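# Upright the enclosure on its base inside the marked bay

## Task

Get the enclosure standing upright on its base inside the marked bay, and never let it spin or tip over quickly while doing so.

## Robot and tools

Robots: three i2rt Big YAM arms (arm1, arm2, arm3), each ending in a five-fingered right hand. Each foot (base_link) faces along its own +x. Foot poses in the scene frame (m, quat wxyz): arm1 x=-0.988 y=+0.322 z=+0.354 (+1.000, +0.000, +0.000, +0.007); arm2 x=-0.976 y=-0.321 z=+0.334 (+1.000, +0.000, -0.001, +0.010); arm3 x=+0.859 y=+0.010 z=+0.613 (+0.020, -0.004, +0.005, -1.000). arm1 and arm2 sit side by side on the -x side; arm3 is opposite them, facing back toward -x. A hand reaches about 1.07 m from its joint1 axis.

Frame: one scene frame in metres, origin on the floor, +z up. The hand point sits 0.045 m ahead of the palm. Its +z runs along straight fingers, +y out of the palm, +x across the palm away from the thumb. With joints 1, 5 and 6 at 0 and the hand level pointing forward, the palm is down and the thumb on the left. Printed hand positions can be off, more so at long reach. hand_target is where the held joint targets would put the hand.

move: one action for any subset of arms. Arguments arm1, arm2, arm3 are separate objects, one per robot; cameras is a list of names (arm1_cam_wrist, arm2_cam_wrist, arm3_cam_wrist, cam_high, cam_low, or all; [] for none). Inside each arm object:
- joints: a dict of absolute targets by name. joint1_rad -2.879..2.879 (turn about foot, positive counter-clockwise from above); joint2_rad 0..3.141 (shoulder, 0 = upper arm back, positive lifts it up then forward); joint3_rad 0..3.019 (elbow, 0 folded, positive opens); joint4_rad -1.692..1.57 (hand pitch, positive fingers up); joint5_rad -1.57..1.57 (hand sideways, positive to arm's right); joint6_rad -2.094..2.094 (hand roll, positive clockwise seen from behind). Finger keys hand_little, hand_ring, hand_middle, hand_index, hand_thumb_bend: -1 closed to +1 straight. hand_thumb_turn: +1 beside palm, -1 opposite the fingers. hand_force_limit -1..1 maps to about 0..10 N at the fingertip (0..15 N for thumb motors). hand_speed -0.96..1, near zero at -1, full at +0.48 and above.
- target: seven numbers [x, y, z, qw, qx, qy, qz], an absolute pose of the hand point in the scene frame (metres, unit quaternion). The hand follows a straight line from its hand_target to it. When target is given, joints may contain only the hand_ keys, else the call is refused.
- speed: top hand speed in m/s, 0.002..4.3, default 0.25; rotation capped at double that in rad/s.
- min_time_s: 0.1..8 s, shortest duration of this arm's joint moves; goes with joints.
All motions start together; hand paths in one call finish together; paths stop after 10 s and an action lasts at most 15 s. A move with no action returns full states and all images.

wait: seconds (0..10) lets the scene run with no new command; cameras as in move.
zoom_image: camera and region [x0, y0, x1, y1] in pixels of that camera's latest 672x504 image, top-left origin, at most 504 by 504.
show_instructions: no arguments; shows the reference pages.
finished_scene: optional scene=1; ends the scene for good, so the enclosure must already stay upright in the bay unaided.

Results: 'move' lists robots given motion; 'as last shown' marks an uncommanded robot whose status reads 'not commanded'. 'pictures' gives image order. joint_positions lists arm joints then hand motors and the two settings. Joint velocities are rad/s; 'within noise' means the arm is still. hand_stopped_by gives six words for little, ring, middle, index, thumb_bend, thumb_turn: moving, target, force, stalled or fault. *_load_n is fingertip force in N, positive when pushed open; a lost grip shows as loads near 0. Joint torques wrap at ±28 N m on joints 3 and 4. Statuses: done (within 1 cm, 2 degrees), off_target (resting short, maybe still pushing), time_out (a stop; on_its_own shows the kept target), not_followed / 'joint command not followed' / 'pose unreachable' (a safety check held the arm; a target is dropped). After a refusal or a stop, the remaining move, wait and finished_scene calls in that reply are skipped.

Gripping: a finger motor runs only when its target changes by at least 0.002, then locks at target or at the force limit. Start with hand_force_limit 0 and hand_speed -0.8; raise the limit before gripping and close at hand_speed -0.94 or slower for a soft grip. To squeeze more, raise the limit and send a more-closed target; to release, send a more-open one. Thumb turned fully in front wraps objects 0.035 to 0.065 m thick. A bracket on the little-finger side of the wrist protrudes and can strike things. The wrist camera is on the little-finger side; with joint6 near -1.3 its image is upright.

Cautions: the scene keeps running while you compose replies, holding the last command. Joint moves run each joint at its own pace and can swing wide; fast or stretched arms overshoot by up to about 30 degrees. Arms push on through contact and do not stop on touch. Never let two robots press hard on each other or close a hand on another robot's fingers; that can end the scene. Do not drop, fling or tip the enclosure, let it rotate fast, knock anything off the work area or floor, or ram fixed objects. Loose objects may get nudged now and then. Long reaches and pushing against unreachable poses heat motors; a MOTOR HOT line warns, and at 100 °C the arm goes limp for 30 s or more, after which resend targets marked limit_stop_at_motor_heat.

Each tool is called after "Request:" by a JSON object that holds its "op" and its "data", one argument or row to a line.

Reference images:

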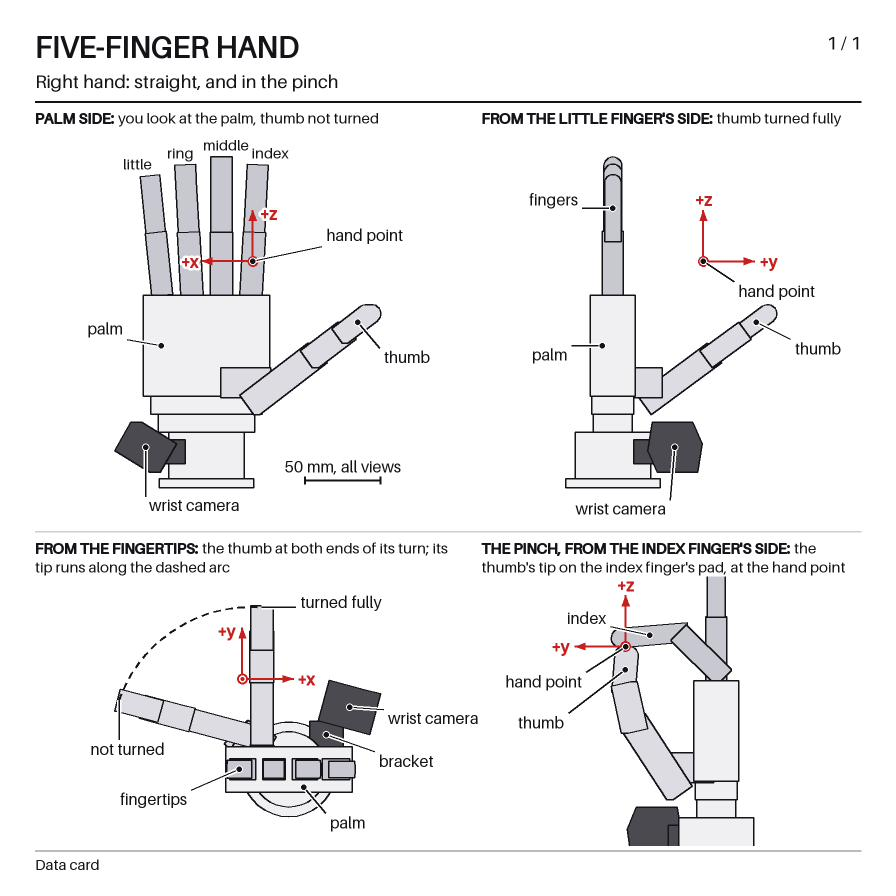

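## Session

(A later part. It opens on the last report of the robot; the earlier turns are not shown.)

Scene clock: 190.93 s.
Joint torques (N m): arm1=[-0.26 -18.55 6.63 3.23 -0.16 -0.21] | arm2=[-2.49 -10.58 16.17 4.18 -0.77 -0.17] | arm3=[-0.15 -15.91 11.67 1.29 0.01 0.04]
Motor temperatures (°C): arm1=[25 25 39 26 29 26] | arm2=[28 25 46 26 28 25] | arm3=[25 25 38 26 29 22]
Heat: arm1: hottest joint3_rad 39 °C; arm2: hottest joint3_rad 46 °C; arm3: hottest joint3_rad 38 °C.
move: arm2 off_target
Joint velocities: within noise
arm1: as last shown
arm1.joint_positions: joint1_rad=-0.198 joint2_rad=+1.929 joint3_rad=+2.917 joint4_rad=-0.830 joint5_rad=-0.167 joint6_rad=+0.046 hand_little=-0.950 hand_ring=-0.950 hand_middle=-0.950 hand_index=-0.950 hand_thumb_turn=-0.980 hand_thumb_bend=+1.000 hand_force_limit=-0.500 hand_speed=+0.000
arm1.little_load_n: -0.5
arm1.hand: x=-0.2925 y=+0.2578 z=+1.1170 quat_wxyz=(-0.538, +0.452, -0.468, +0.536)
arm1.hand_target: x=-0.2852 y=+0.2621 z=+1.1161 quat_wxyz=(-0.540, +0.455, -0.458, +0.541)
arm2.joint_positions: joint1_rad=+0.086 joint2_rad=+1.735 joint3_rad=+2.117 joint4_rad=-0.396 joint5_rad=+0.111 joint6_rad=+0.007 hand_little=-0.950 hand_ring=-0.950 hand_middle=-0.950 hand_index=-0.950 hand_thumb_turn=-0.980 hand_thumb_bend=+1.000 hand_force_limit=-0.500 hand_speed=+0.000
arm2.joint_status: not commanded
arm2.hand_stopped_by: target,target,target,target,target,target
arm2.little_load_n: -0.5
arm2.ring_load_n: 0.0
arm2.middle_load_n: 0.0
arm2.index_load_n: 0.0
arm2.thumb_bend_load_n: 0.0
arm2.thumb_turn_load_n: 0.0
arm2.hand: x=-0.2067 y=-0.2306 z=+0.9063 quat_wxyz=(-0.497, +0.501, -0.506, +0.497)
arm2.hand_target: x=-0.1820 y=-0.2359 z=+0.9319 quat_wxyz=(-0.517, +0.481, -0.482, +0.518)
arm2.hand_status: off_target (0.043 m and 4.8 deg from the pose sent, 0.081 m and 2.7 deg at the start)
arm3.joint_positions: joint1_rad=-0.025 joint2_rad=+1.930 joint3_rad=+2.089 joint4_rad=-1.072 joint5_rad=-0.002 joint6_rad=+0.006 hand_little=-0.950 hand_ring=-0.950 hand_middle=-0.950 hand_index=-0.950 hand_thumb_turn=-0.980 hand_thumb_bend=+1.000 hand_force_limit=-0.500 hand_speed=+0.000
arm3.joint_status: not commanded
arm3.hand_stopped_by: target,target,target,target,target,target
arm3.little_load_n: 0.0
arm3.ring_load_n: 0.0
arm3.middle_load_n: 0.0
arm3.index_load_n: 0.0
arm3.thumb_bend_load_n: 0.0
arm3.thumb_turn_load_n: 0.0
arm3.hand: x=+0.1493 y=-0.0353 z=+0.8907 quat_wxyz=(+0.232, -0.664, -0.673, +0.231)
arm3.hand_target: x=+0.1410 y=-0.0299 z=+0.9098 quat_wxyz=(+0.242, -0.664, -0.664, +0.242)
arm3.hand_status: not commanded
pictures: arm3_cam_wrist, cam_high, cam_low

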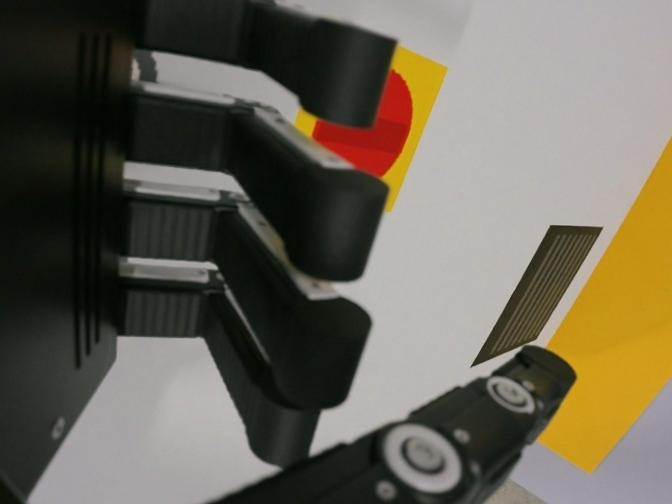

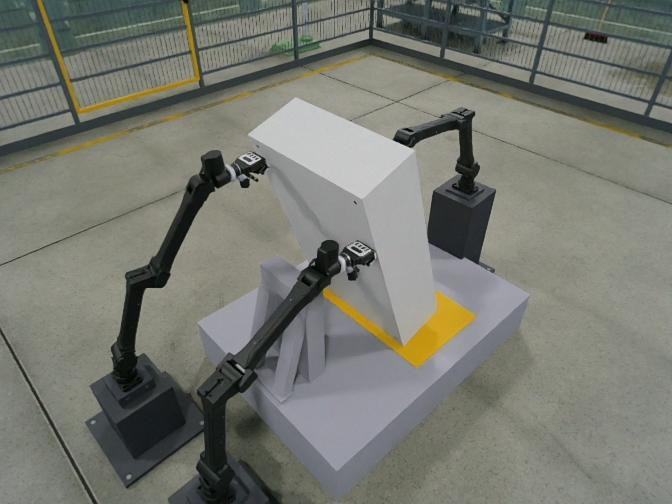

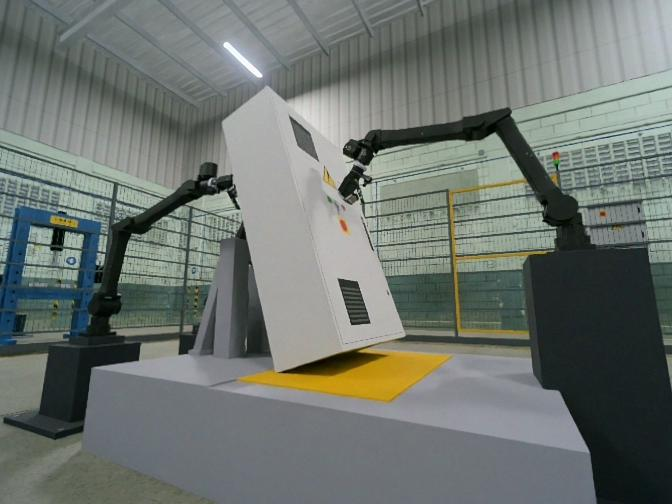

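Request:
{"op": "move", "data": {
  "cameras": ["cam_low","cam_high"]
}}

Request:
{"op": "zoom_image", "data": {
  "camera": "cam_low",
  "region": [140, 80, 440, 390]
}}

Scene clock: 195.13 s.
Joint torques (N m): arm1=[-0.32 -18.61 6.61 3.22 -0.16 -0.2] | arm2=[-2.37 -10.7 16.13 4.21 -0.77 -0.17] | arm3=[-0.21 -15.85 11.66 1.31 0.01 0.04]
Motor temperatures (°C): arm1=[25 26 39 25 29 26] | arm2=[28 25 49 26 28 25] | arm3=[25 25 38 25 29 22]
Heat: arm1: hottest joint3_rad 39 °C; arm2: hottest joint3_rad 49 °C; arm3: hottest joint3_rad 38 °C.
Joint velocities: within noise
arm1.joint_positions: joint1_rad=-0.198 joint2_rad=+1.929 joint3_rad=+2.917 joint4_rad=-0.830 joint5_rad=-0.167 joint6_rad=+0.046 hand_little=-0.950 hand_ring=-0.950 hand_middle=-0.950 hand_index=-0.950 hand_thumb_turn=-0.980 hand_thumb_bend=+1.000 hand_force_limit=-0.500 hand_speed=+0.000
arm1.joint_status: not commanded
arm1.hand_stopped_by: target,target,target,target,target,target
arm1.little_load_n: 0.0
arm1.ring_load_n: 0.0
arm1.middle_load_n: 0.0
arm1.index_load_n: 0.0
arm1.thumb_bend_load_n: 0.0
arm1.thumb_turn_load_n: 0.0
arm1.hand: x=-0.2925 y=+0.2578 z=+1.1170 quat_wxyz=(-0.538, +0.452, -0.468, +0.536) (m; scene frame)
arm1.hand_target: x=-0.2852 y=+0.2621 z=+1.1161 quat_wxyz=(-0.540, +0.455, -0.458, +0.541) (m; scene frame)
arm1.hand_status: not commanded
arm2.joint_positions: joint1_rad=+0.086 joint2_rad=+1.735 joint3_rad=+2.117 joint4_rad=-0.396 joint5_rad=+0.111 joint6_rad=+0.007 hand_little=-0.950 hand_ring=-0.950 hand_middle=-0.950 hand_index=-0.950 hand_thumb_turn=-0.980 hand_thumb_bend=+1.000 hand_force_limit=-0.500 hand_speed=+0.000
arm2.joint_status: not commanded
arm2.hand_stopped_by: target,target,target,target,target,target
arm2.little_load_n: -0.5
arm2.ring_load_n: 0.0
arm2.middle_load_n: 0.0
arm2.index_load_n: -0.5
arm2.thumb_bend_load_n: 0.0
arm2.thumb_turn_load_n: 0.0
arm2.hand: x=-0.2067 y=-0.2306 z=+0.9063 quat_wxyz=(-0.497, +0.501, -0.506, +0.497) (m; scene frame)
arm2.hand_target: x=-0.1820 y=-0.2359 z=+0.9319 quat_wxyz=(-0.517, +0.481, -0.482, +0.518) (m; scene frame)
arm2.hand_status: off_target (0.043 m and 4.8 deg from the pose sent, 0.081 m and 2.7 deg at the start)
arm3.joint_positions: joint1_rad=-0.025 joint2_rad=+1.930 joint3_rad=+2.089 joint4_rad=-1.072 joint5_rad=-0.002 joint6_rad=+0.006 hand_little=-0.950 hand_ring=-0.950 hand_middle=-0.950 hand_index=-0.950 hand_thumb_turn=-0.980 hand_thumb_bend=+1.000 hand_force_limit=-0.500 hand_speed=+0.000
arm3.joint_status: not commanded
arm3.hand_stopped_by: target,target,target,target,target,target
arm3.little_load_n: 0.0
arm3.ring_load_n: 0.0
arm3.middle_load_n: 0.0
arm3.index_load_n: 0.0
arm3.thumb_bend_load_n: 0.0
arm3.thumb_turn_load_n: 0.0
arm3.hand: x=+0.1493 y=-0.0353 z=+0.8907 quat_wxyz=(+0.232, -0.664, -0.673, +0.231) (m; scene frame)
arm3.hand_target: x=+0.1410 y=-0.0299 z=+0.9098 quat_wxyz=(+0.242, -0.664, -0.664, +0.242) (m; scene frame)
arm3.hand_status: not commanded
pictures: cam_high, cam_low

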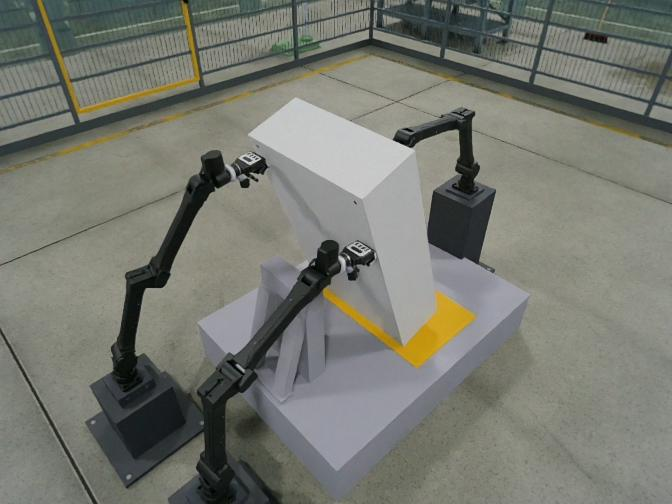

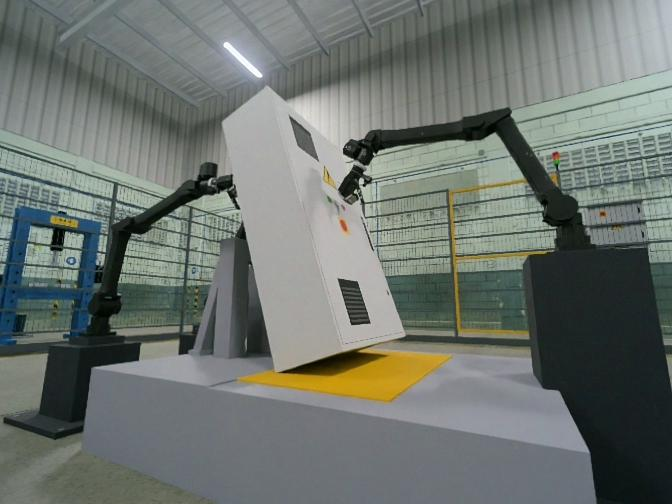

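Scaled by 1.626 from the camera's image (finer frame: 960x720).

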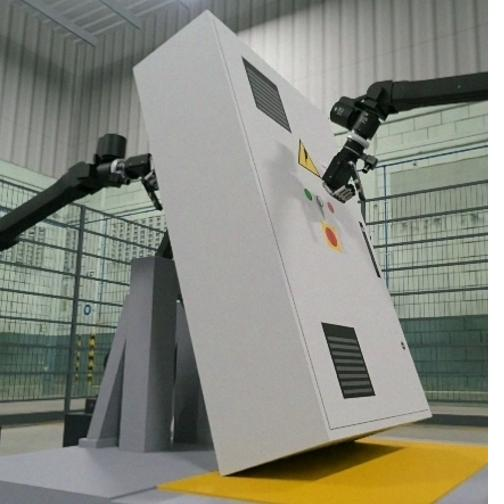

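Request:
{"op": "move", "data": {
  "arm1": {"target": [-0.36, 0.262, 1.09, 0.5337, -0.4639, 0.4639, -0.5337], "speed": 0.08},
  "arm2": {"target": [-0.172, -0.236, 0.936, 0.5172, -0.4822, 0.4822, -0.5172], "speed": 0.03}
}}

Request:
{"op": "move", "data": {
  "arm1": {"target": [-0.29, 0.262, 0.90, 0.5172, -0.4822, 0.4822, -0.5172], "speed": 0.15},
  "cameras": ["cam_high","cam_low"]
}}

Scene clock: 198.07 s.
Joint torques (N m): arm1=[-1.44 -15.03 6.34 3.21 -0.12 -0.06] | arm2=[-2.61 -11.11 15.98 4.01 -0.76 -0.16] | arm3=[-0.21 -15.91 11.67 1.29 0.02 0.04]
Motor temperatures (°C): arm1=[25 26 38 25 29 26] | arm2=[28 25 50 26 28 25] | arm3=[25 25 38 25 29 22]
Heat: arm1: hottest joint3_rad 38 °C; arm2: hottest joint3_rad 50 °C; arm3: hottest joint3_rad 38 °C.
move: arm1 done; arm2 off_target
Joint velocities: within noise
arm1.joint_positions: joint1_rad=-0.212 joint2_rad=+1.519 joint3_rad=+2.231 joint4_rad=-0.574 joint5_rad=-0.204 joint6_rad=+0.029 hand_little=-0.950 hand_ring=-0.950 hand_middle=-0.950 hand_index=-0.950 hand_thumb_turn=-0.980 hand_thumb_bend=+1.000 hand_force_limit=-0.500 hand_speed=+0.000
arm1.joint_status: not commanded
arm1.hand_stopped_by: target,target,target,target,target,target
arm1.little_load_n: 0.0
arm1.ring_load_n: 0.0
arm1.middle_load_n: 0.0
arm1.index_load_n: 0.0
arm1.thumb_bend_load_n: 0.0
arm1.thumb_turn_load_n: 0.0
arm1.hand: x=-0.3633 y=+0.2680 z=+1.0929 quat_wxyz=(-0.535, +0.466, -0.464, +0.530)
arm1.hand_target: x=-0.3602 y=+0.2620 z=+1.0901 quat_wxyz=(-0.534, +0.464, -0.464, +0.534)
arm1.hand_status: done (0.007 m and 0.5 deg from the pose sent, 0.073 m and 1.6 deg at the start)
arm2.joint_positions: joint1_rad=+0.085 joint2_rad=+1.751 joint3_rad=+2.141 joint4_rad=-0.402 joint5_rad=+0.109 joint6_rad=+0.007 hand_little=-0.950 hand_ring=-0.950 hand_middle=-0.950 hand_index=-0.950 hand_thumb_turn=-0.980 hand_thumb_bend=+1.000 hand_force_limit=-0.500 hand_speed=+0.000
arm2.joint_status: not commanded
arm2.hand_stopped_by: target,target,target,target,target,target
arm2.little_load_n: -0.5
arm2.ring_load_n: 0.0
arm2.middle_load_n: 0.0
arm2.index_load_n: 0.0
arm2.thumb_bend_load_n: 0.0
arm2.thumb_turn_load_n: 0.0
arm2.hand: x=-0.2021 y=-0.2305 z=+0.9081 quat_wxyz=(-0.498, +0.500, -0.505, +0.497)
arm2.hand_target: x=-0.1787 y=-0.2368 z=+0.9332 quat_wxyz=(-0.517, +0.481, -0.482, +0.518)
arm2.hand_status: off_target (0.041 m and 4.6 deg from the pose sent, 0.046 m and 4.8 deg at the start)
arm3: as last shown
pictures: none

Scene clock: 200.20 s.
Joint torques (N m): arm1=[-0.21 -15.62 7.76 3.26 0.01 -0.24] | arm2=[-2.55 -11.11 15.95 4.01 -0.77 -0.17] | arm3=[-0.21 -15.85 11.69 1.33 0.01 0.04]
Motor temperatures (°C): arm1=[25 26 38 25 29 26] | arm2=[28 25 50 26 28 25] | arm3=[25 25 39 25 29 22]
Heat: arm1: hottest joint3_rad 38 °C; arm2: hottest joint3_rad 50 °C; arm3: hottest joint3_rad 39 °C.
move: arm1 off_target
Joint velocities: within noise
arm1.joint_positions: joint1_rad=-0.200 joint2_rad=+1.477 joint3_rad=+1.697 joint4_rad=-0.141 joint5_rad=-0.180 joint6_rad=+0.029 hand_little=-0.950 hand_ring=-0.950 hand_middle=-0.950 hand_index=-0.950 hand_thumb_turn=-0.980 hand_thumb_bend=+1.000 hand_force_limit=-0.500 hand_speed=+0.000
arm1.joint_status: not commanded
arm1.hand_stopped_by: target,target,target,target,target,target
arm1.little_load_n: 0.0
arm1.ring_load_n: 0.0
arm1.middle_load_n: 0.0
arm1.index_load_n: 0.0
arm1.thumb_bend_load_n: 0.0
arm1.thumb_turn_load_n: 0.5
arm1.hand: x=-0.2973 y=+0.2586 z=+0.9130 quat_wxyz=(-0.521, +0.475, -0.485, +0.517)
arm1.hand_target: x=-0.2902 y=+0.2621 z=+0.8998 quat_wxyz=(-0.517, +0.482, -0.482, +0.517)
arm1.hand_status: off_target (0.015 m and 1.0 deg from the pose sent, 0.206 m and 3.8 deg at the start)
arm2, arm3: as last shown
arm2.joint_positions: joint1_rad=+0.085 joint2_rad=+1.751 joint3_rad=+2.142 joint4_rad=-0.402 joint5_rad=+0.109 joint6_rad=+0.007 hand_little=-0.950 hand_ring=-0.950 hand_middle=-0.950 hand_index=-0.950 hand_thumb_turn=-0.980 hand_thumb_bend=+1.000 hand_force_limit=-0.500 hand_speed=+0.000
arm2.hand: x=-0.2020 y=-0.2305 z=+0.9083 quat_wxyz=(-0.498, +0.500, -0.505, +0.497)
arm2.hand_target: x=-0.1787 y=-0.2368 z=+0.9333 quat_wxyz=(-0.518, +0.481, -0.482, +0.518)
arm3.index_load_n: 0.5

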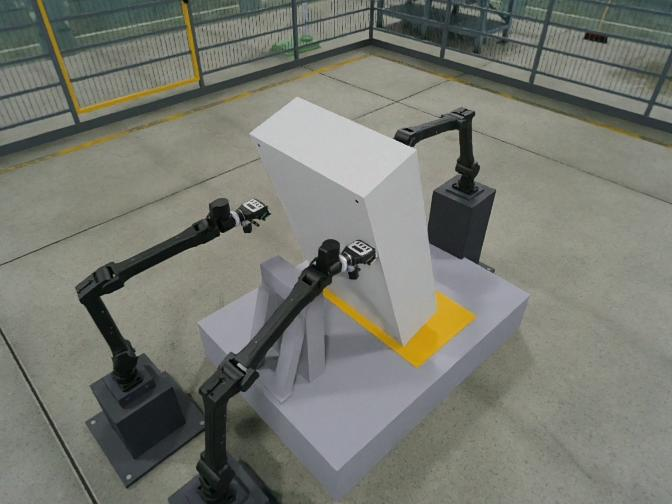

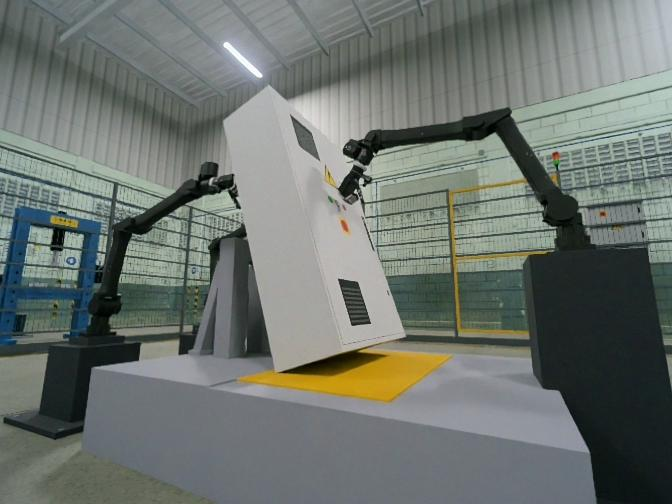

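Request:
{"op": "move", "data": {
  "arm1": {"target": [-0.19, 0.262, 0.915, 0.5172, -0.4822, 0.4822, -0.5172], "speed": 0.05}
}}

Request:
{"op": "move", "data": {
  "arm1": {"target": [-0.165, 0.262, 0.93, 0.5172, -0.4822, 0.4822, -0.5172], "speed": 0.03},
  "cameras": ["cam_high","cam_low"]
}}

Request:
{"op": "zoom_image", "data": {
  "camera": "cam_low",
  "region": [140, 80, 440, 390]
}}

Scene clock: 203.93 s.
Joint torques (N m): arm1=[-0.21 -19.37 12.44 1.88 0 -0.23] | arm2=[-2.61 -11.11 15.94 4 -0.77 -0.17] | arm3=[-0.15 -15.85 11.67 1.29 0.02 0.04]
Motor temperatures (°C): arm1=[25 26 38 25 29 26] | arm2=[28 26 50 26 28 25] | arm3=[25 25 39 25 29 22]
Heat: arm1: hottest joint3_rad 38 °C; arm2: hottest joint3_rad 50 °C; arm3: hottest joint3_rad 39 °C.
move: arm1 off_target
Joint velocities: within noise
arm1.joint_positions: joint1_rad=-0.171 joint2_rad=+1.753 joint3_rad=+2.032 joint4_rad=-0.219 joint5_rad=-0.151 joint6_rad=+0.028 hand_little=-0.950 hand_ring=-0.950 hand_middle=-0.950 hand_index=-0.950 hand_thumb_turn=-0.980 hand_thumb_bend=+1.000 hand_force_limit=-0.500 hand_speed=+0.000
arm1.joint_status: not commanded
arm1.hand_stopped_by: target,target,target,target,target,target
arm1.little_load_n: 0.0
arm1.ring_load_n: 0.0
arm1.middle_load_n: 0.0
arm1.index_load_n: 0.0
arm1.thumb_bend_load_n: 0.0
arm1.thumb_turn_load_n: 0.0
arm1.hand: x=-0.1989 y=+0.2575 z=+0.9061 quat_wxyz=(-0.518, +0.479, -0.491, +0.511)
arm1.hand_target: x=-0.1908 y=+0.2622 z=+0.9145 quat_wxyz=(-0.518, +0.482, -0.482, +0.517)
arm1.hand_status: off_target (0.013 m and 1.3 deg from the pose sent, 0.107 m and 1.0 deg at the start)
arm2, arm3: as last shown
arm2.thumb_bend_load_n: 0.5
arm3.index_load_n: 0.0
pictures: none

Scene clock: 205.70 s.
Joint torques (N m): arm1=[-0.03 -18.14 14.06 3.23 0.07 -0.24] | arm2=[-2.26 -13.92 13.42 3.44 -0.26 -0.17] | arm3=[-0.15 -15.91 11.66 1.31 0.01 0.04]
Motor temperatures (°C): arm1=[25 26 38 25 29 26] | arm2=[28 26 50 26 28 25] | arm3=[25 25 39 25 29 22]
Heat: arm1: hottest joint3_rad 38 °C; arm2: hottest joint3_rad 50 °C; arm3: hottest joint3_rad 39 °C.
move: arm1 off_target
Joint velocities: within noise
arm1.joint_positions: joint1_rad=-0.168 joint2_rad=+1.824 joint3_rad=+2.186 joint4_rad=-0.330 joint5_rad=-0.146 joint6_rad=+0.028 hand_little=-0.950 hand_ring=-0.950 hand_middle=-0.950 hand_index=-0.950 hand_thumb_turn=-0.980 hand_thumb_bend=+1.000 hand_force_limit=-0.500 hand_speed=+0.000
arm1.joint_status: not commanded
arm1.hand_stopped_by: target,target,target,target,target,target
arm1.little_load_n: 0.0
arm1.ring_load_n: 0.0
arm1.middle_load_n: 0.0
arm1.index_load_n: 0.0
arm1.thumb_bend_load_n: 0.0
arm1.thumb_turn_load_n: 0.0
arm1.hand: x=-0.1847 y=+0.2569 z=+0.9180 quat_wxyz=(-0.511, +0.484, -0.500, +0.504)
arm1.hand_target: x=-0.1677 y=+0.2622 z=+0.9288 quat_wxyz=(-0.518, +0.481, -0.482, +0.518)
arm1.hand_status: off_target (0.024 m and 2.7 deg from the pose sent, 0.042 m and 1.3 deg at the start)
arm2, arm3: as last shown
arm2.joint_positions: joint1_rad=+0.081 joint2_rad=+1.781 joint3_rad=+2.177 joint4_rad=-0.388 joint5_rad=+0.098 joint6_rad=+0.007 hand_little=-0.950 hand_ring=-0.950 hand_middle=-0.950 hand_index=-0.950 hand_thumb_turn=-0.980 hand_thumb_bend=+1.000 hand_force_limit=-0.500 hand_speed=+0.000
arm2.little_load_n: 0.0
arm2.thumb_bend_load_n: 0.0
arm2.hand: x=-0.1911 y=-0.2305 z=+0.9117 quat_wxyz=(-0.505, +0.496, -0.499, +0.500)
arm2.hand_target: x=-0.1786 y=-0.2368 z=+0.9331 quat_wxyz=(-0.517, +0.481, -0.482, +0.518)

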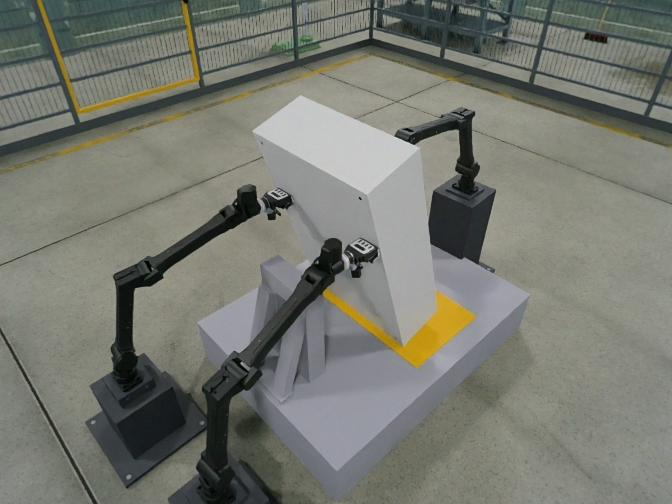

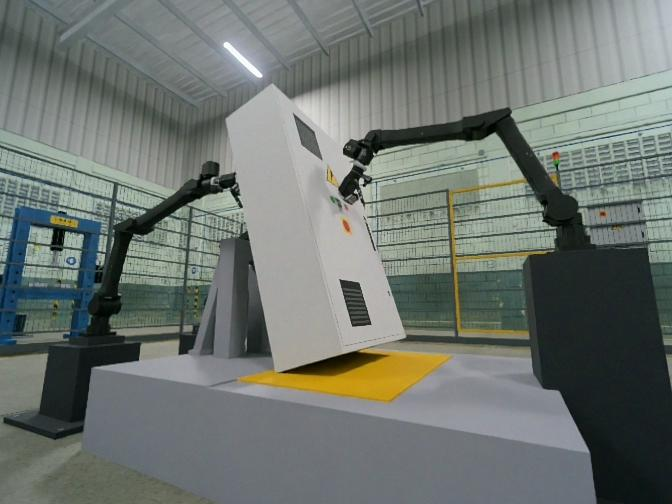

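Scaled by 1.626 from the camera's image (finer frame: 960x720).

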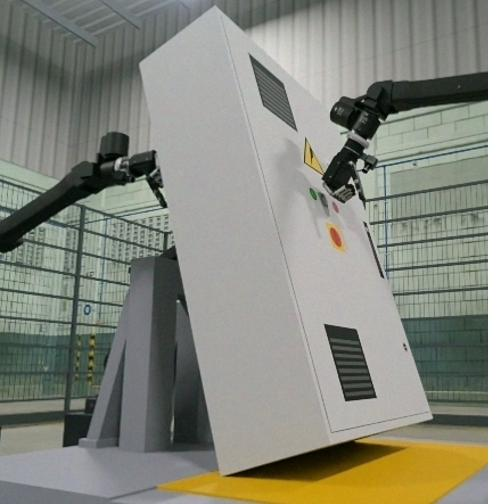

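Request:
{"op": "move", "data": {
  "arm3": {"target": [0.118, -0.03, 0.905, 0.2419, -0.6644, -0.6644, 0.2419], "speed": 0.05},
  "cameras": ["cam_low"]
}}

Request:
{"op": "zoom_image", "data": {
  "camera": "cam_low",
  "region": [270, 100, 440, 270]
}}

Scene clock: 207.97 s.
Joint torques (N m): arm1=[-0.03 -18.14 14.09 3.28 0.07 -0.24] | arm2=[-2.26 -13.92 13.39 3.41 -0.25 -0.17] | arm3=[-0.21 -15.91 11.79 1.55 0.01 0.01]
Motor temperatures (°C): arm1=[25 26 38 25 29 26] | arm2=[28 26 50 26 28 25] | arm3=[25 25 39 25 29 22]
Heat: arm1: hottest joint3_rad 38 °C; arm2: hottest joint3_rad 50 °C; arm3: hottest joint3_rad 39 °C.
move: arm3 off_target
Joint velocities: within noise
arm1, arm2: as last shown
arm1.joint_positions: joint1_rad=-0.168 joint2_rad=+1.824 joint3_rad=+2.186 joint4_rad=-0.331 joint5_rad=-0.146 joint6_rad=+0.028 hand_little=-0.950 hand_ring=-0.950 hand_middle=-0.950 hand_index=-0.950 hand_thumb_turn=-0.980 hand_thumb_bend=+1.000 hand_force_limit=-0.500 hand_speed=+0.000
arm1.little_load_n: -0.5
arm1.hand: x=-0.1847 y=+0.2569 z=+0.9177 quat_wxyz=(-0.511, +0.485, -0.500, +0.503)
arm1.hand_target: x=-0.1677 y=+0.2622 z=+0.9287 quat_wxyz=(-0.518, +0.481, -0.482, +0.518)
arm3.joint_positions: joint1_rad=-0.026 joint2_rad=+1.999 joint3_rad=+2.191 joint4_rad=-1.109 joint5_rad=-0.002 joint6_rad=+0.008 hand_little=-0.950 hand_ring=-0.950 hand_middle=-0.950 hand_index=-0.950 hand_thumb_turn=-0.980 hand_thumb_bend=+1.000 hand_force_limit=-0.500 hand_speed=+0.000
arm3.joint_status: not commanded
arm3.hand_stopped_by: target,target,target,target,target,target
arm3.little_load_n: 0.0
arm3.ring_load_n: 0.0
arm3.middle_load_n: 0.0
arm3.index_load_n: 0.0
arm3.thumb_bend_load_n: 0.0
arm3.thumb_turn_load_n: 0.0
arm3.hand: x=+0.1299 y=-0.0354 z=+0.8887 quat_wxyz=(+0.230, -0.665, -0.672, +0.230)
arm3.hand_target: x=+0.1190 y=-0.0298 z=+0.9049 quat_wxyz=(+0.242, -0.664, -0.664, +0.242)
arm3.hand_status: off_target (0.021 m and 2.1 deg from the pose sent, 0.035 m and 2.0 deg at the start)

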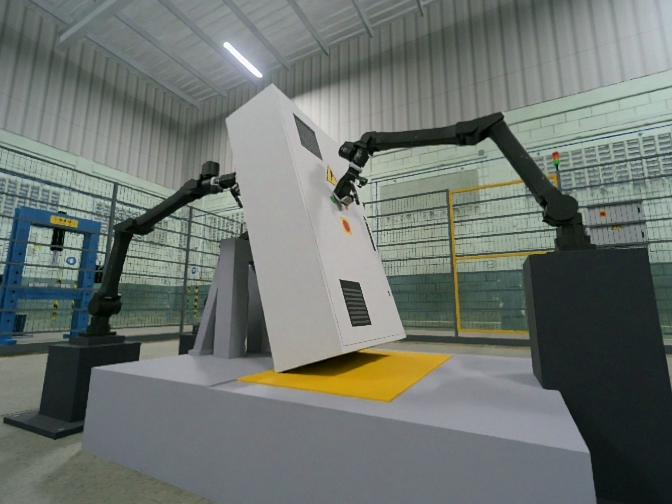

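Scaled by 2.965 from the camera's image (finer frame: 960x720).

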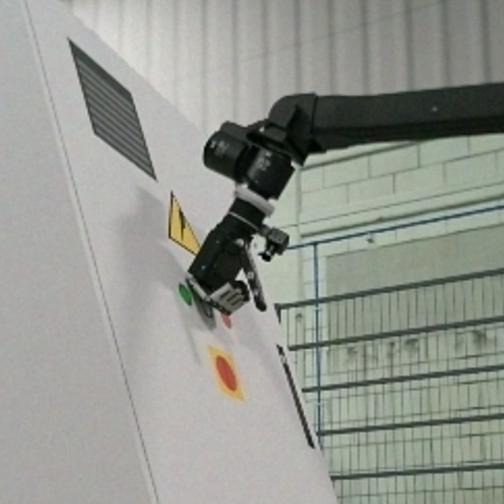

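Request:
{"op": "move", "data": {
  "arm3": {"target": [0.098, -0.03, 0.903, 0.2419, -0.6644, -0.6644, 0.2419], "speed": 0.04},
  "cameras": ["cam_low"]
}}

Request:
{"op": "zoom_image", "data": {
  "camera": "cam_low",
  "region": [270, 100, 440, 270]
}}

Scene clock: 210.10 s.
Joint torques (N m): arm1=[-0.03 -18.14 14.09 3.32 0.06 -0.24] | arm2=[-2.32 -13.92 13.42 3.45 -0.27 -0.17] | arm3=[-0.15 -13.57 12.22 3.36 0.03 -0.21]
Motor temperatures (°C): arm1=[25 26 38 25 29 26] | arm2=[28 26 50 26 28 25] | arm3=[25 25 39 25 29 22]
Heat: arm1: hottest joint3_rad 38 °C; arm2: hottest joint3_rad 50 °C; arm3: hottest joint3_rad 39 °C.
move: arm3 off_target
Joint velocities: within noise
arm1, arm2: as last shown
arm1.joint_positions: joint1_rad=-0.168 joint2_rad=+1.824 joint3_rad=+2.186 joint4_rad=-0.333 joint5_rad=-0.146 joint6_rad=+0.028 hand_little=-0.950 hand_ring=-0.950 hand_middle=-0.950 hand_index=-0.950 hand_thumb_turn=-0.980 hand_thumb_bend=+1.000 hand_force_limit=-0.500 hand_speed=+0.000
arm1.hand: x=-0.1848 y=+0.2568 z=+0.9173 quat_wxyz=(-0.511, +0.485, -0.501, +0.503)
arm2.middle_load_n: 0.5
arm3.joint_positions: joint1_rad=-0.026 joint2_rad=+2.044 joint3_rad=+2.297 joint4_rad=-1.190 joint5_rad=-0.002 joint6_rad=+0.027 hand_little=-0.950 hand_ring=-0.950 hand_middle=-0.950 hand_index=-0.950 hand_thumb_turn=-0.980 hand_thumb_bend=+1.000 hand_force_limit=-0.500 hand_speed=+0.000
arm3.joint_status: not commanded
arm3.hand_stopped_by: target,target,target,target,target,target
arm3.little_load_n: -0.5
arm3.ring_load_n: 0.0
arm3.middle_load_n: 0.0
arm3.index_load_n: 0.0
arm3.thumb_bend_load_n: 0.0
arm3.thumb_turn_load_n: 0.0
arm3.hand: x=+0.1257 y=-0.0365 z=+0.8996 quat_wxyz=(+0.222, -0.674, -0.668, +0.225)
arm3.hand_target: x=+0.1004 y=-0.0298 z=+0.9030 quat_wxyz=(+0.243, -0.664, -0.664, +0.242)
arm3.hand_status: off_target (0.029 m and 3.2 deg from the pose sent, 0.035 m and 2.1 deg at the start)

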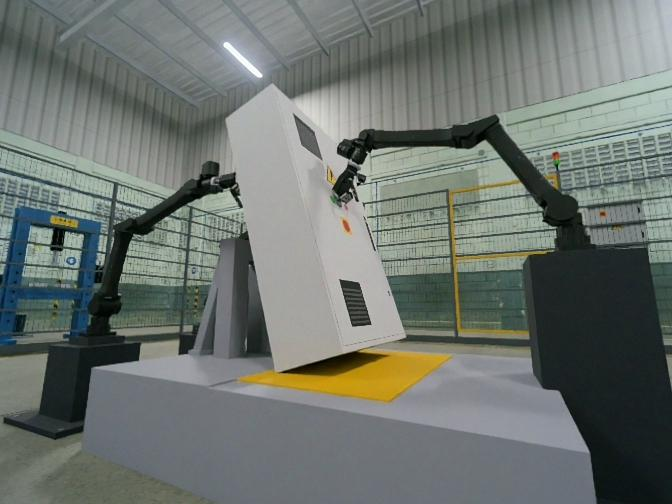

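Scaled by 2.965 from the camera's image (finer frame: 960x720).

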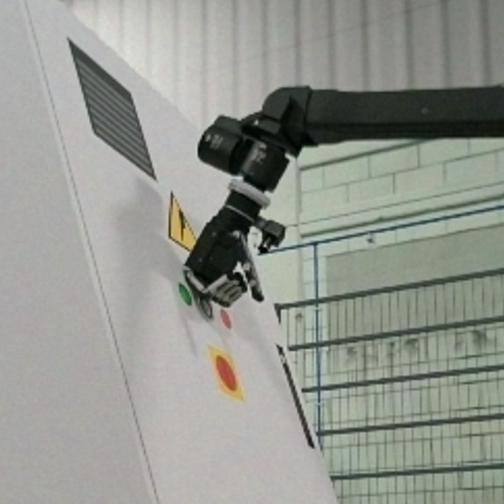

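Request:
{"op": "move", "data": {
  "arm1": {"target": [-0.143, 0.262, 0.937, 0.5172, -0.4822, 0.4822, -0.5172], "speed": 0.025},
  "arm2": {"target": [-0.152, -0.236, 0.941, 0.5172, -0.4822, 0.4822, -0.5172], "speed": 0.025},
  "arm3": {"target": [0.125, -0.03, 0.903, 0.2419, -0.6644, -0.6644, 0.2419], "speed": 0.025},
  "cameras": ["cam_low"]
}}

Request:
{"op": "zoom_image", "data": {
  "camera": "cam_low",
  "region": [140, 80, 440, 390]
}}

Scene clock: 224.47 s.
Joint torques (N m): arm1=[-0.09 -19.9 13.64 3.36 0.06 -0.24] | arm2=[-2.2 -14.92 13.72 2.82 -0.35 -0.16] | arm3=[-0.15 -15.74 8.65 5 0.06 -0.22]
Motor temperatures (°C): arm1=[25 27 39 25 29 26] | arm2=[27 27 50 26 28 25] | arm3=[25 26 40 25 29 22]
Heat: arm1: hottest joint3_rad 39 °C; arm2: hottest joint3_rad 50 °C; arm3: hottest joint3_rad 40 °C.
move: arm1 off_target; arm2 off_target; arm3 off_target
Joint velocities: within noise
arm1.joint_positions: joint1_rad=-0.162 joint2_rad=+1.930 joint3_rad=+2.371 joint4_rad=-0.411 joint5_rad=-0.141 joint6_rad=+0.028 hand_little=-0.950 hand_ring=-0.950 hand_middle=-0.950 hand_index=-0.950 hand_thumb_turn=-0.980 hand_thumb_bend=+1.000 hand_force_limit=-0.500 hand_speed=+0.000
arm1.joint_status: not commanded
arm1.hand_stopped_by: target,target,target,target,target,target
arm1.little_load_n: -1.0
arm1.ring_load_n: 0.0
arm1.middle_load_n: 0.0
arm1.index_load_n: 0.0
arm1.thumb_bend_load_n: 0.0
arm1.thumb_turn_load_n: 0.0
arm1.hand: x=-0.1602 y=+0.2572 z=+0.9266 quat_wxyz=(-0.511, +0.485, -0.500, +0.503)
arm1.hand_target: x=-0.1455 y=+0.2624 z=+0.9358 quat_wxyz=(-0.518, +0.481, -0.482, +0.518)
arm1.hand_status: off_target (0.021 m and 2.7 deg from the pose sent, 0.046 m and 2.8 deg at the start)
arm2.joint_positions: joint1_rad=+0.077 joint2_rad=+1.888 joint3_rad=+2.354 joint4_rad=-0.449 joint5_rad=+0.097 joint6_rad=+0.007 hand_little=-0.950 hand_ring=-0.950 hand_middle=-0.950 hand_index=-0.950 hand_thumb_turn=-0.980 hand_thumb_bend=+1.000 hand_force_limit=-0.500 hand_speed=+0.000
arm2.joint_status: not commanded
arm2.hand_stopped_by: target,target,target,target,target,target
arm2.little_load_n: -1.0
arm2.ring_load_n: -0.5
arm2.middle_load_n: 0.0
arm2.index_load_n: 0.0
arm2.thumb_bend_load_n: 0.0
arm2.thumb_turn_load_n: 0.0
arm2.hand: x=-0.1643 y=-0.2307 z=+0.9205 quat_wxyz=(-0.507, +0.493, -0.498, +0.502)
arm2.hand_target: x=-0.1547 y=-0.2362 z=+0.9397 quat_wxyz=(-0.518, +0.481, -0.482, +0.518)
arm2.hand_status: off_target (0.024 m and 3.0 deg from the pose sent, 0.049 m and 3.5 deg at the start)
arm3.joint_positions: joint1_rad=-0.026 joint2_rad=+1.974 joint3_rad=+2.187 joint4_rad=-1.180 joint5_rad=-0.002 joint6_rad=+0.028 hand_little=-0.950 hand_ring=-0.950 hand_middle=-0.950 hand_index=-0.950 hand_thumb_turn=-0.980 hand_thumb_bend=+1.000 hand_force_limit=-0.500 hand_speed=+0.000
arm3.joint_status: not commanded
arm3.hand_stopped_by: target,target,target,target,target,target
arm3.little_load_n: 0.0
arm3.ring_load_n: 0.0
arm3.middle_load_n: 0.5
arm3.index_load_n: 0.0
arm3.thumb_bend_load_n: 0.0
arm3.thumb_turn_load_n: 0.0
arm3.hand: x=+0.1517 y=-0.0361 z=+0.8970 quat_wxyz=(+0.212, -0.677, -0.671, +0.215)
arm3.hand_target: x=+0.1270 y=-0.0299 z=+0.9038 quat_wxyz=(+0.242, -0.665, -0.665, +0.241)
arm3.hand_status: off_target (0.028 m and 4.9 deg from the pose sent, 0.007 m and 3.2 deg at the start)

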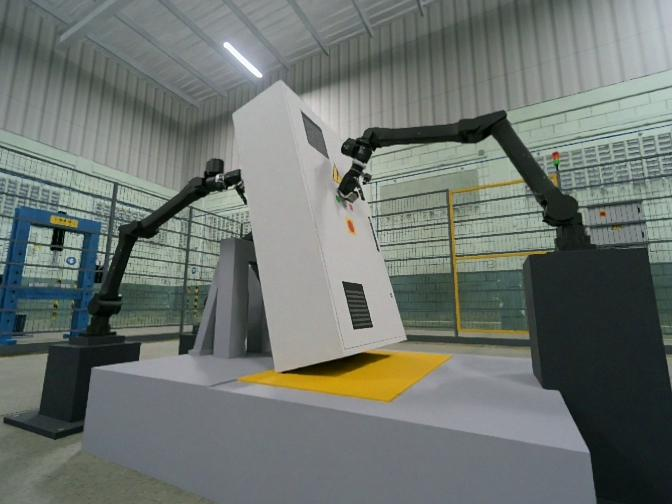

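Scaled by 1.626 from the camera's image (finer frame: 960x720).

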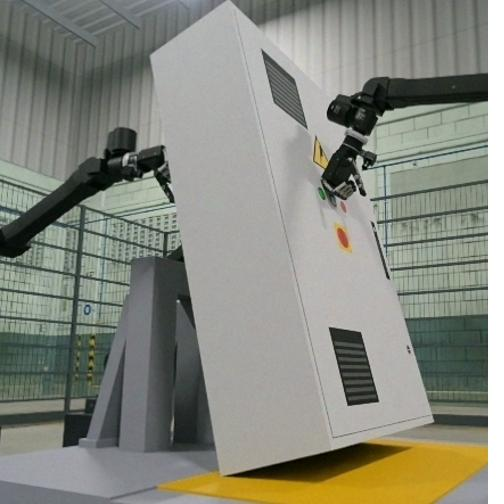

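Request:
{"op": "move", "data": {
  "arm1": {"target": [-0.116, 0.262, 0.943, 0.5172, -0.4822, 0.4822, -0.5172], "speed": 0.025},
  "arm2": {"target": [-0.125, -0.236, 0.947, 0.5172, -0.4822, 0.4822, -0.5172], "speed": 0.025},
  "arm3": {"target": [0.153, -0.03, 0.902, 0.2419, -0.6644, -0.6644, 0.2419], "speed": 0.025},
  "cameras": ["cam_low"]
}}

Request:
{"op": "zoom_image", "data": {
  "camera": "cam_low",
  "region": [140, 80, 440, 390]
}}

Scene clock: 228.40 s.
Joint torques (N m): arm1=[-0.21 -22.53 12.26 3.48 0.03 -0.24] | arm2=[-2.14 -17.67 11.23 1.98 -0.12 -0.15] | arm3=[-0.09 -14.51 9.35 5.37 0.24 -0.26]
Motor temperatures (°C): arm1=[25 27 40 25 29 26] | arm2=[27 27 50 26 28 25] | arm3=[25 26 39 26 29 22]
Heat: arm1: hottest joint3_rad 40 °C; arm2: hottest joint3_rad 50 °C; arm3: hottest joint3_rad 39 °C.
move: arm1 off_target; arm2 done; arm3 off_target
Joint velocities: within noise
arm1.joint_positions: joint1_rad=-0.155 joint2_rad=+2.143 joint3_rad=+2.758 joint4_rad=-0.582 joint5_rad=-0.134 joint6_rad=+0.028 hand_little=-0.950 hand_ring=-0.950 hand_middle=-0.950 hand_index=-0.950 hand_thumb_turn=-0.980 hand_thumb_bend=+1.000 hand_force_limit=-0.500 hand_speed=+0.000
arm1.joint_status: not commanded
arm1.hand_stopped_by: target,target,target,target,target,target
arm1.little_load_n: -5.0
arm1.ring_load_n: 0.0
arm1.middle_load_n: 0.0
arm1.index_load_n: 0.0
arm1.thumb_bend_load_n: 0.0
arm1.thumb_turn_load_n: 0.0
arm1.hand: x=-0.1279 y=+0.2573 z=+0.9361 quat_wxyz=(-0.512, +0.484, -0.499, +0.504)
arm1.hand_target: x=-0.1181 y=+0.2623 z=+0.9422 quat_wxyz=(-0.519, +0.480, -0.481, +0.519)
arm1.hand_status: off_target (0.015 m and 2.5 deg from the pose sent, 0.047 m and 2.8 deg at the start)
arm2.joint_positions: joint1_rad=+0.073 joint2_rad=+2.100 joint3_rad=+2.753 joint4_rad=-0.593 joint5_rad=+0.088 joint6_rad=+0.007 hand_little=-0.950 hand_ring=-0.950 hand_middle=-0.950 hand_index=-0.950 hand_thumb_turn=-0.980 hand_thumb_bend=+1.000 hand_force_limit=-0.500 hand_speed=+0.000
arm2.joint_status: not commanded
arm2.hand_stopped_by: target,target,target,target,target,target
arm2.little_load_n: -0.5
arm2.ring_load_n: 0.0
arm2.middle_load_n: 0.5
arm2.index_load_n: 0.0
arm2.thumb_bend_load_n: 0.5
arm2.thumb_turn_load_n: 0.0
arm2.hand: x=-0.1329 y=-0.2292 z=+0.9464 quat_wxyz=(-0.519, +0.483, -0.486, +0.510)
arm2.hand_target: x=-0.1259 y=-0.2361 z=+0.9464 quat_wxyz=(-0.518, +0.481, -0.481, +0.518)
arm2.hand_status: done (0.010 m and 0.9 deg from the pose sent, 0.048 m and 3.0 deg at the start)
arm3.joint_positions: joint1_rad=-0.026 joint2_rad=+1.873 joint3_rad=+2.027 joint4_rad=-1.135 joint5_rad=-0.005 joint6_rad=+0.033 hand_little=-0.950 hand_ring=-0.950 hand_middle=-0.950 hand_index=-0.950 hand_thumb_turn=-0.980 hand_thumb_bend=+1.000 hand_force_limit=-0.500 hand_speed=+0.000
arm3.joint_status: not commanded
arm3.hand_stopped_by: target,target,target,target,target,target
arm3.little_load_n: 0.0
arm3.ring_load_n: 0.0
arm3.middle_load_n: 0.0
arm3.index_load_n: 0.0
arm3.thumb_bend_load_n: 0.0
arm3.thumb_turn_load_n: 0.0
arm3.hand: x=+0.1847 y=-0.0366 z=+0.8922 quat_wxyz=(+0.205, -0.680, -0.671, +0.211)
arm3.hand_target: x=+0.1556 y=-0.0298 z=+0.9030 quat_wxyz=(+0.242, -0.665, -0.665, +0.241)
arm3.hand_status: off_target (0.034 m and 5.8 deg from the pose sent, 0.008 m and 4.9 deg at the start)

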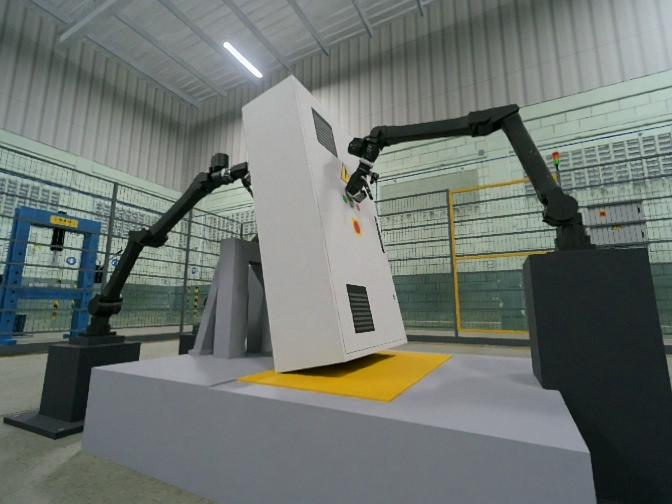

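Scaled by 1.626 from the camera's image (finer frame: 960x720).

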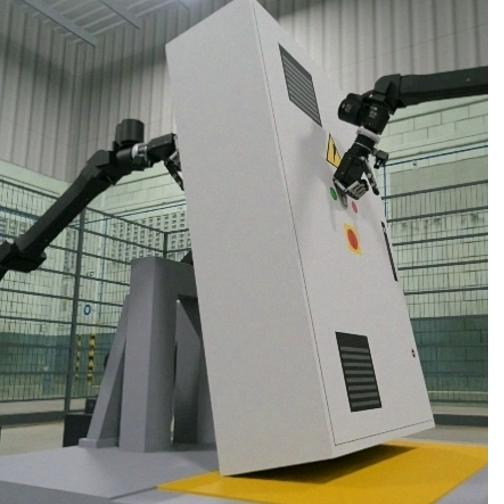

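Request:
{"op": "move", "data": {
  "arm1": {"target": [-0.145, 0.262, 0.940, 0.5172, -0.4822, 0.4822, -0.5172], "speed": 0.02}
}}

Scene clock: 231.17 s.
Joint torques (N m): arm1=[-0.62 -25.41 7.08 3.23 -0.17 -0.23] | arm2=[-2.32 -17.26 10.74 2.77 -0.12 -0.15] | arm3=[-0.03 -14.51 9.36 4.96 0.25 -0.26]
Motor temperatures (°C): arm1=[25 27 40 25 29 26] | arm2=[27 27 50 26 28 25] | arm3=[25 26 39 26 29 22]
Heat: arm1: hottest joint3_rad 40 °C; arm2: hottest joint3_rad 50 °C; arm3: hottest joint3_rad 39 °C.
move: arm1 done
Joint velocities: within noise
arm1.joint_positions: joint1_rad=-0.155 joint2_rad=+2.001 joint3_rad=+2.501 joint4_rad=-0.439 joint5_rad=-0.136 joint6_rad=+0.026 hand_little=-0.950 hand_ring=-0.950 hand_middle=-0.950 hand_index=-0.950 hand_thumb_turn=-0.980 hand_thumb_bend=+1.000 hand_force_limit=-0.500 hand_speed=+0.000
arm1.joint_status: not commanded
arm1.hand_stopped_by: target,target,target,target,target,target
arm1.little_load_n: 0.0
arm1.ring_load_n: 0.0
arm1.middle_load_n: 0.0
arm1.index_load_n: 0.0
arm1.thumb_bend_load_n: 0.0
arm1.thumb_turn_load_n: 0.0
arm1.hand: x=-0.1454 y=+0.2601 z=+0.9401 quat_wxyz=(-0.518, +0.479, -0.490, +0.512)
arm1.hand_target: x=-0.1450 y=+0.2620 z=+0.9400 quat_wxyz=(-0.517, +0.482, -0.482, +0.517)
arm1.hand_status: done (0.002 m and 1.2 deg from the pose sent, 0.018 m and 2.6 deg at the start)
arm2, arm3: as last shown
arm2.joint_positions: joint1_rad=+0.073 joint2_rad=+2.101 joint3_rad=+2.761 joint4_rad=-0.612 joint5_rad=+0.088 joint6_rad=+0.007 hand_little=-0.950 hand_ring=-0.950 hand_middle=-0.950 hand_index=-0.950 hand_thumb_turn=-0.980 hand_thumb_bend=+1.000 hand_force_limit=-0.500 hand_speed=+0.000
arm2.little_load_n: -2.0
arm2.ring_load_n: -1.5
arm2.middle_load_n: 0.0
arm2.thumb_bend_load_n: 0.0
arm2.hand: x=-0.1351 y=-0.2294 z=+0.9453 quat_wxyz=(-0.516, +0.486, -0.489, +0.508)
arm2.hand_target: x=-0.1260 y=-0.2361 z=+0.9467 quat_wxyz=(-0.519, +0.481, -0.481, +0.518)
arm3.joint_positions: joint1_rad=-0.026 joint2_rad=+1.873 joint3_rad=+2.027 joint4_rad=-1.125 joint5_rad=-0.005 joint6_rad=+0.033 hand_little=-0.950 hand_ring=-0.950 hand_middle=-0.950 hand_index=-0.950 hand_thumb_turn=-0.980 hand_thumb_bend=+1.000 hand_force_limit=-0.500 hand_speed=+0.000
arm3.index_load_n: 0.5
arm3.hand: x=+0.1823 y=-0.0367 z=+0.8935 quat_wxyz=(+0.208, -0.679, -0.670, +0.215)
arm3.hand_target: x=+0.1557 y=-0.0298 z=+0.9033 quat_wxyz=(+0.242, -0.665, -0.664, +0.241)
pictures: none

Request:
{"op": "move", "data": {
  "arm3": {"target": [0.183, -0.03, 0.900, 0.2419, -0.6644, -0.6644, 0.2419], "speed": 0.02},
  "arm1": {"target": [-0.12, 0.262, 0.95, 0.5172, -0.4822, 0.4822, -0.5172], "speed": 0.02},
  "cameras": ["cam_low"]
}}

Request:
{"op": "zoom_image", "data": {
  "camera": "cam_low",
  "region": [140, 80, 440, 390]
}}

Scene clock: 235.07 s.
Joint torques (N m): arm1=[-0.26 -23.47 10.82 2.11 -0.03 -0.22] | arm2=[-2.14 -17.79 10.77 2.69 -0.09 -0.15] | arm3=[-0.03 -16.62 8.65 2.85 0.16 -0.14]
Motor temperatures (°C): arm1=[25 28 40 25 28 26] | arm2=[27 27 49 26 28 25] | arm3=[24 26 38 26 29 22]
Heat: arm1: hottest joint3_rad 40 °C; arm2: hottest joint3_rad 49 °C; arm3: hottest joint3_rad 38 °C.
move: arm1 off_target; arm3 off_target
Joint velocities: within noise
arm1.joint_positions: joint1_rad=-0.155 joint2_rad=+2.187 joint3_rad=+2.864 joint4_rad=-0.600 joint5_rad=-0.132 joint6_rad=+0.026 hand_little=-0.950 hand_ring=-0.950 hand_middle=-0.950 hand_index=-0.950 hand_thumb_turn=-0.980 hand_thumb_bend=+1.000 hand_force_limit=-0.500 hand_speed=+0.000
arm1.joint_status: not commanded
arm1.hand_stopped_by: target,target,target,target,target,target
arm1.little_load_n: -0.5
arm1.ring_load_n: 0.0
arm1.middle_load_n: 0.0
arm1.index_load_n: 0.0
arm1.thumb_bend_load_n: 0.0
arm1.thumb_turn_load_n: 0.0
arm1.hand: x=-0.1279 y=+0.2569 z=+0.9547 quat_wxyz=(-0.521, +0.474, -0.487, +0.517)
arm1.hand_target: x=-0.1209 y=+0.2621 z=+0.9491 quat_wxyz=(-0.519, +0.479, -0.480, +0.520)
arm1.hand_status: off_target (0.011 m and 1.1 deg from the pose sent, 0.027 m and 1.2 deg at the start)
arm2: as last shown
arm2.joint_positions: joint1_rad=+0.072 joint2_rad=+2.105 joint3_rad=+2.761 joint4_rad=-0.611 joint5_rad=+0.087 joint6_rad=+0.007 hand_little=-0.950 hand_ring=-0.950 hand_middle=-0.950 hand_index=-0.950 hand_thumb_turn=-0.980 hand_thumb_bend=+1.000 hand_force_limit=-0.500 hand_speed=+0.000
arm2.little_load_n: 0.0
arm2.ring_load_n: 0.0
arm2.middle_load_n: 0.5
arm2.hand: x=-0.1326 y=-0.2296 z=+0.9417 quat_wxyz=(-0.515, +0.487, -0.490, +0.507)
arm2.hand_target: x=-0.1258 y=-0.2360 z=+0.9465 quat_wxyz=(-0.519, +0.481, -0.481, +0.518)
arm3.joint_positions: joint1_rad=-0.026 joint2_rad=+1.817 joint3_rad=+1.901 joint4_rad=-1.023 joint5_rad=-0.004 joint6_rad=+0.022 hand_little=-0.950 hand_ring=-0.950 hand_middle=-0.950 hand_index=-0.950 hand_thumb_turn=-0.980 hand_thumb_bend=+1.000 hand_force_limit=-0.500 hand_speed=+0.000
arm3.joint_status: not commanded
arm3.hand_stopped_by: target,target,target,target,target,target
arm3.little_load_n: 0.0
arm3.ring_load_n: 0.5
arm3.middle_load_n: 0.0
arm3.index_load_n: 0.0
arm3.thumb_bend_load_n: 0.0
arm3.thumb_turn_load_n: 0.0
arm3.hand: x=+0.1905 y=-0.0355 z=+0.8797 quat_wxyz=(+0.221, -0.672, -0.671, +0.224)
arm3.hand_target: x=+0.1836 y=-0.0301 z=+0.9000 quat_wxyz=(+0.242, -0.665, -0.665, +0.242)
arm3.hand_status: off_target (0.022 m and 3.3 deg from the pose sent, 0.009 m and 5.3 deg at the start)

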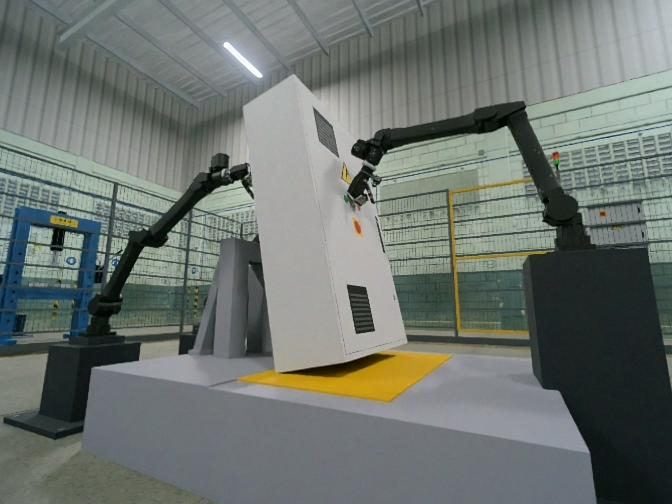

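Scaled by 1.626 from the camera's image (finer frame: 960x720).

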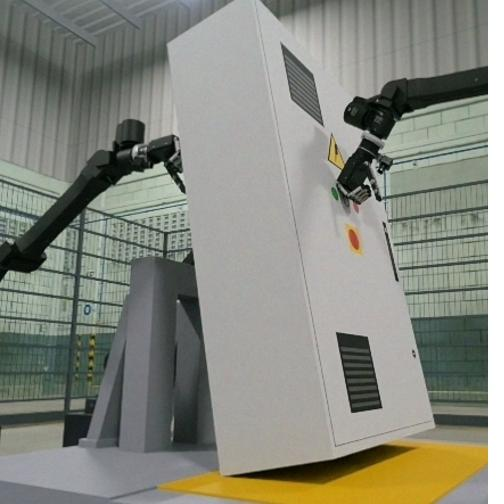

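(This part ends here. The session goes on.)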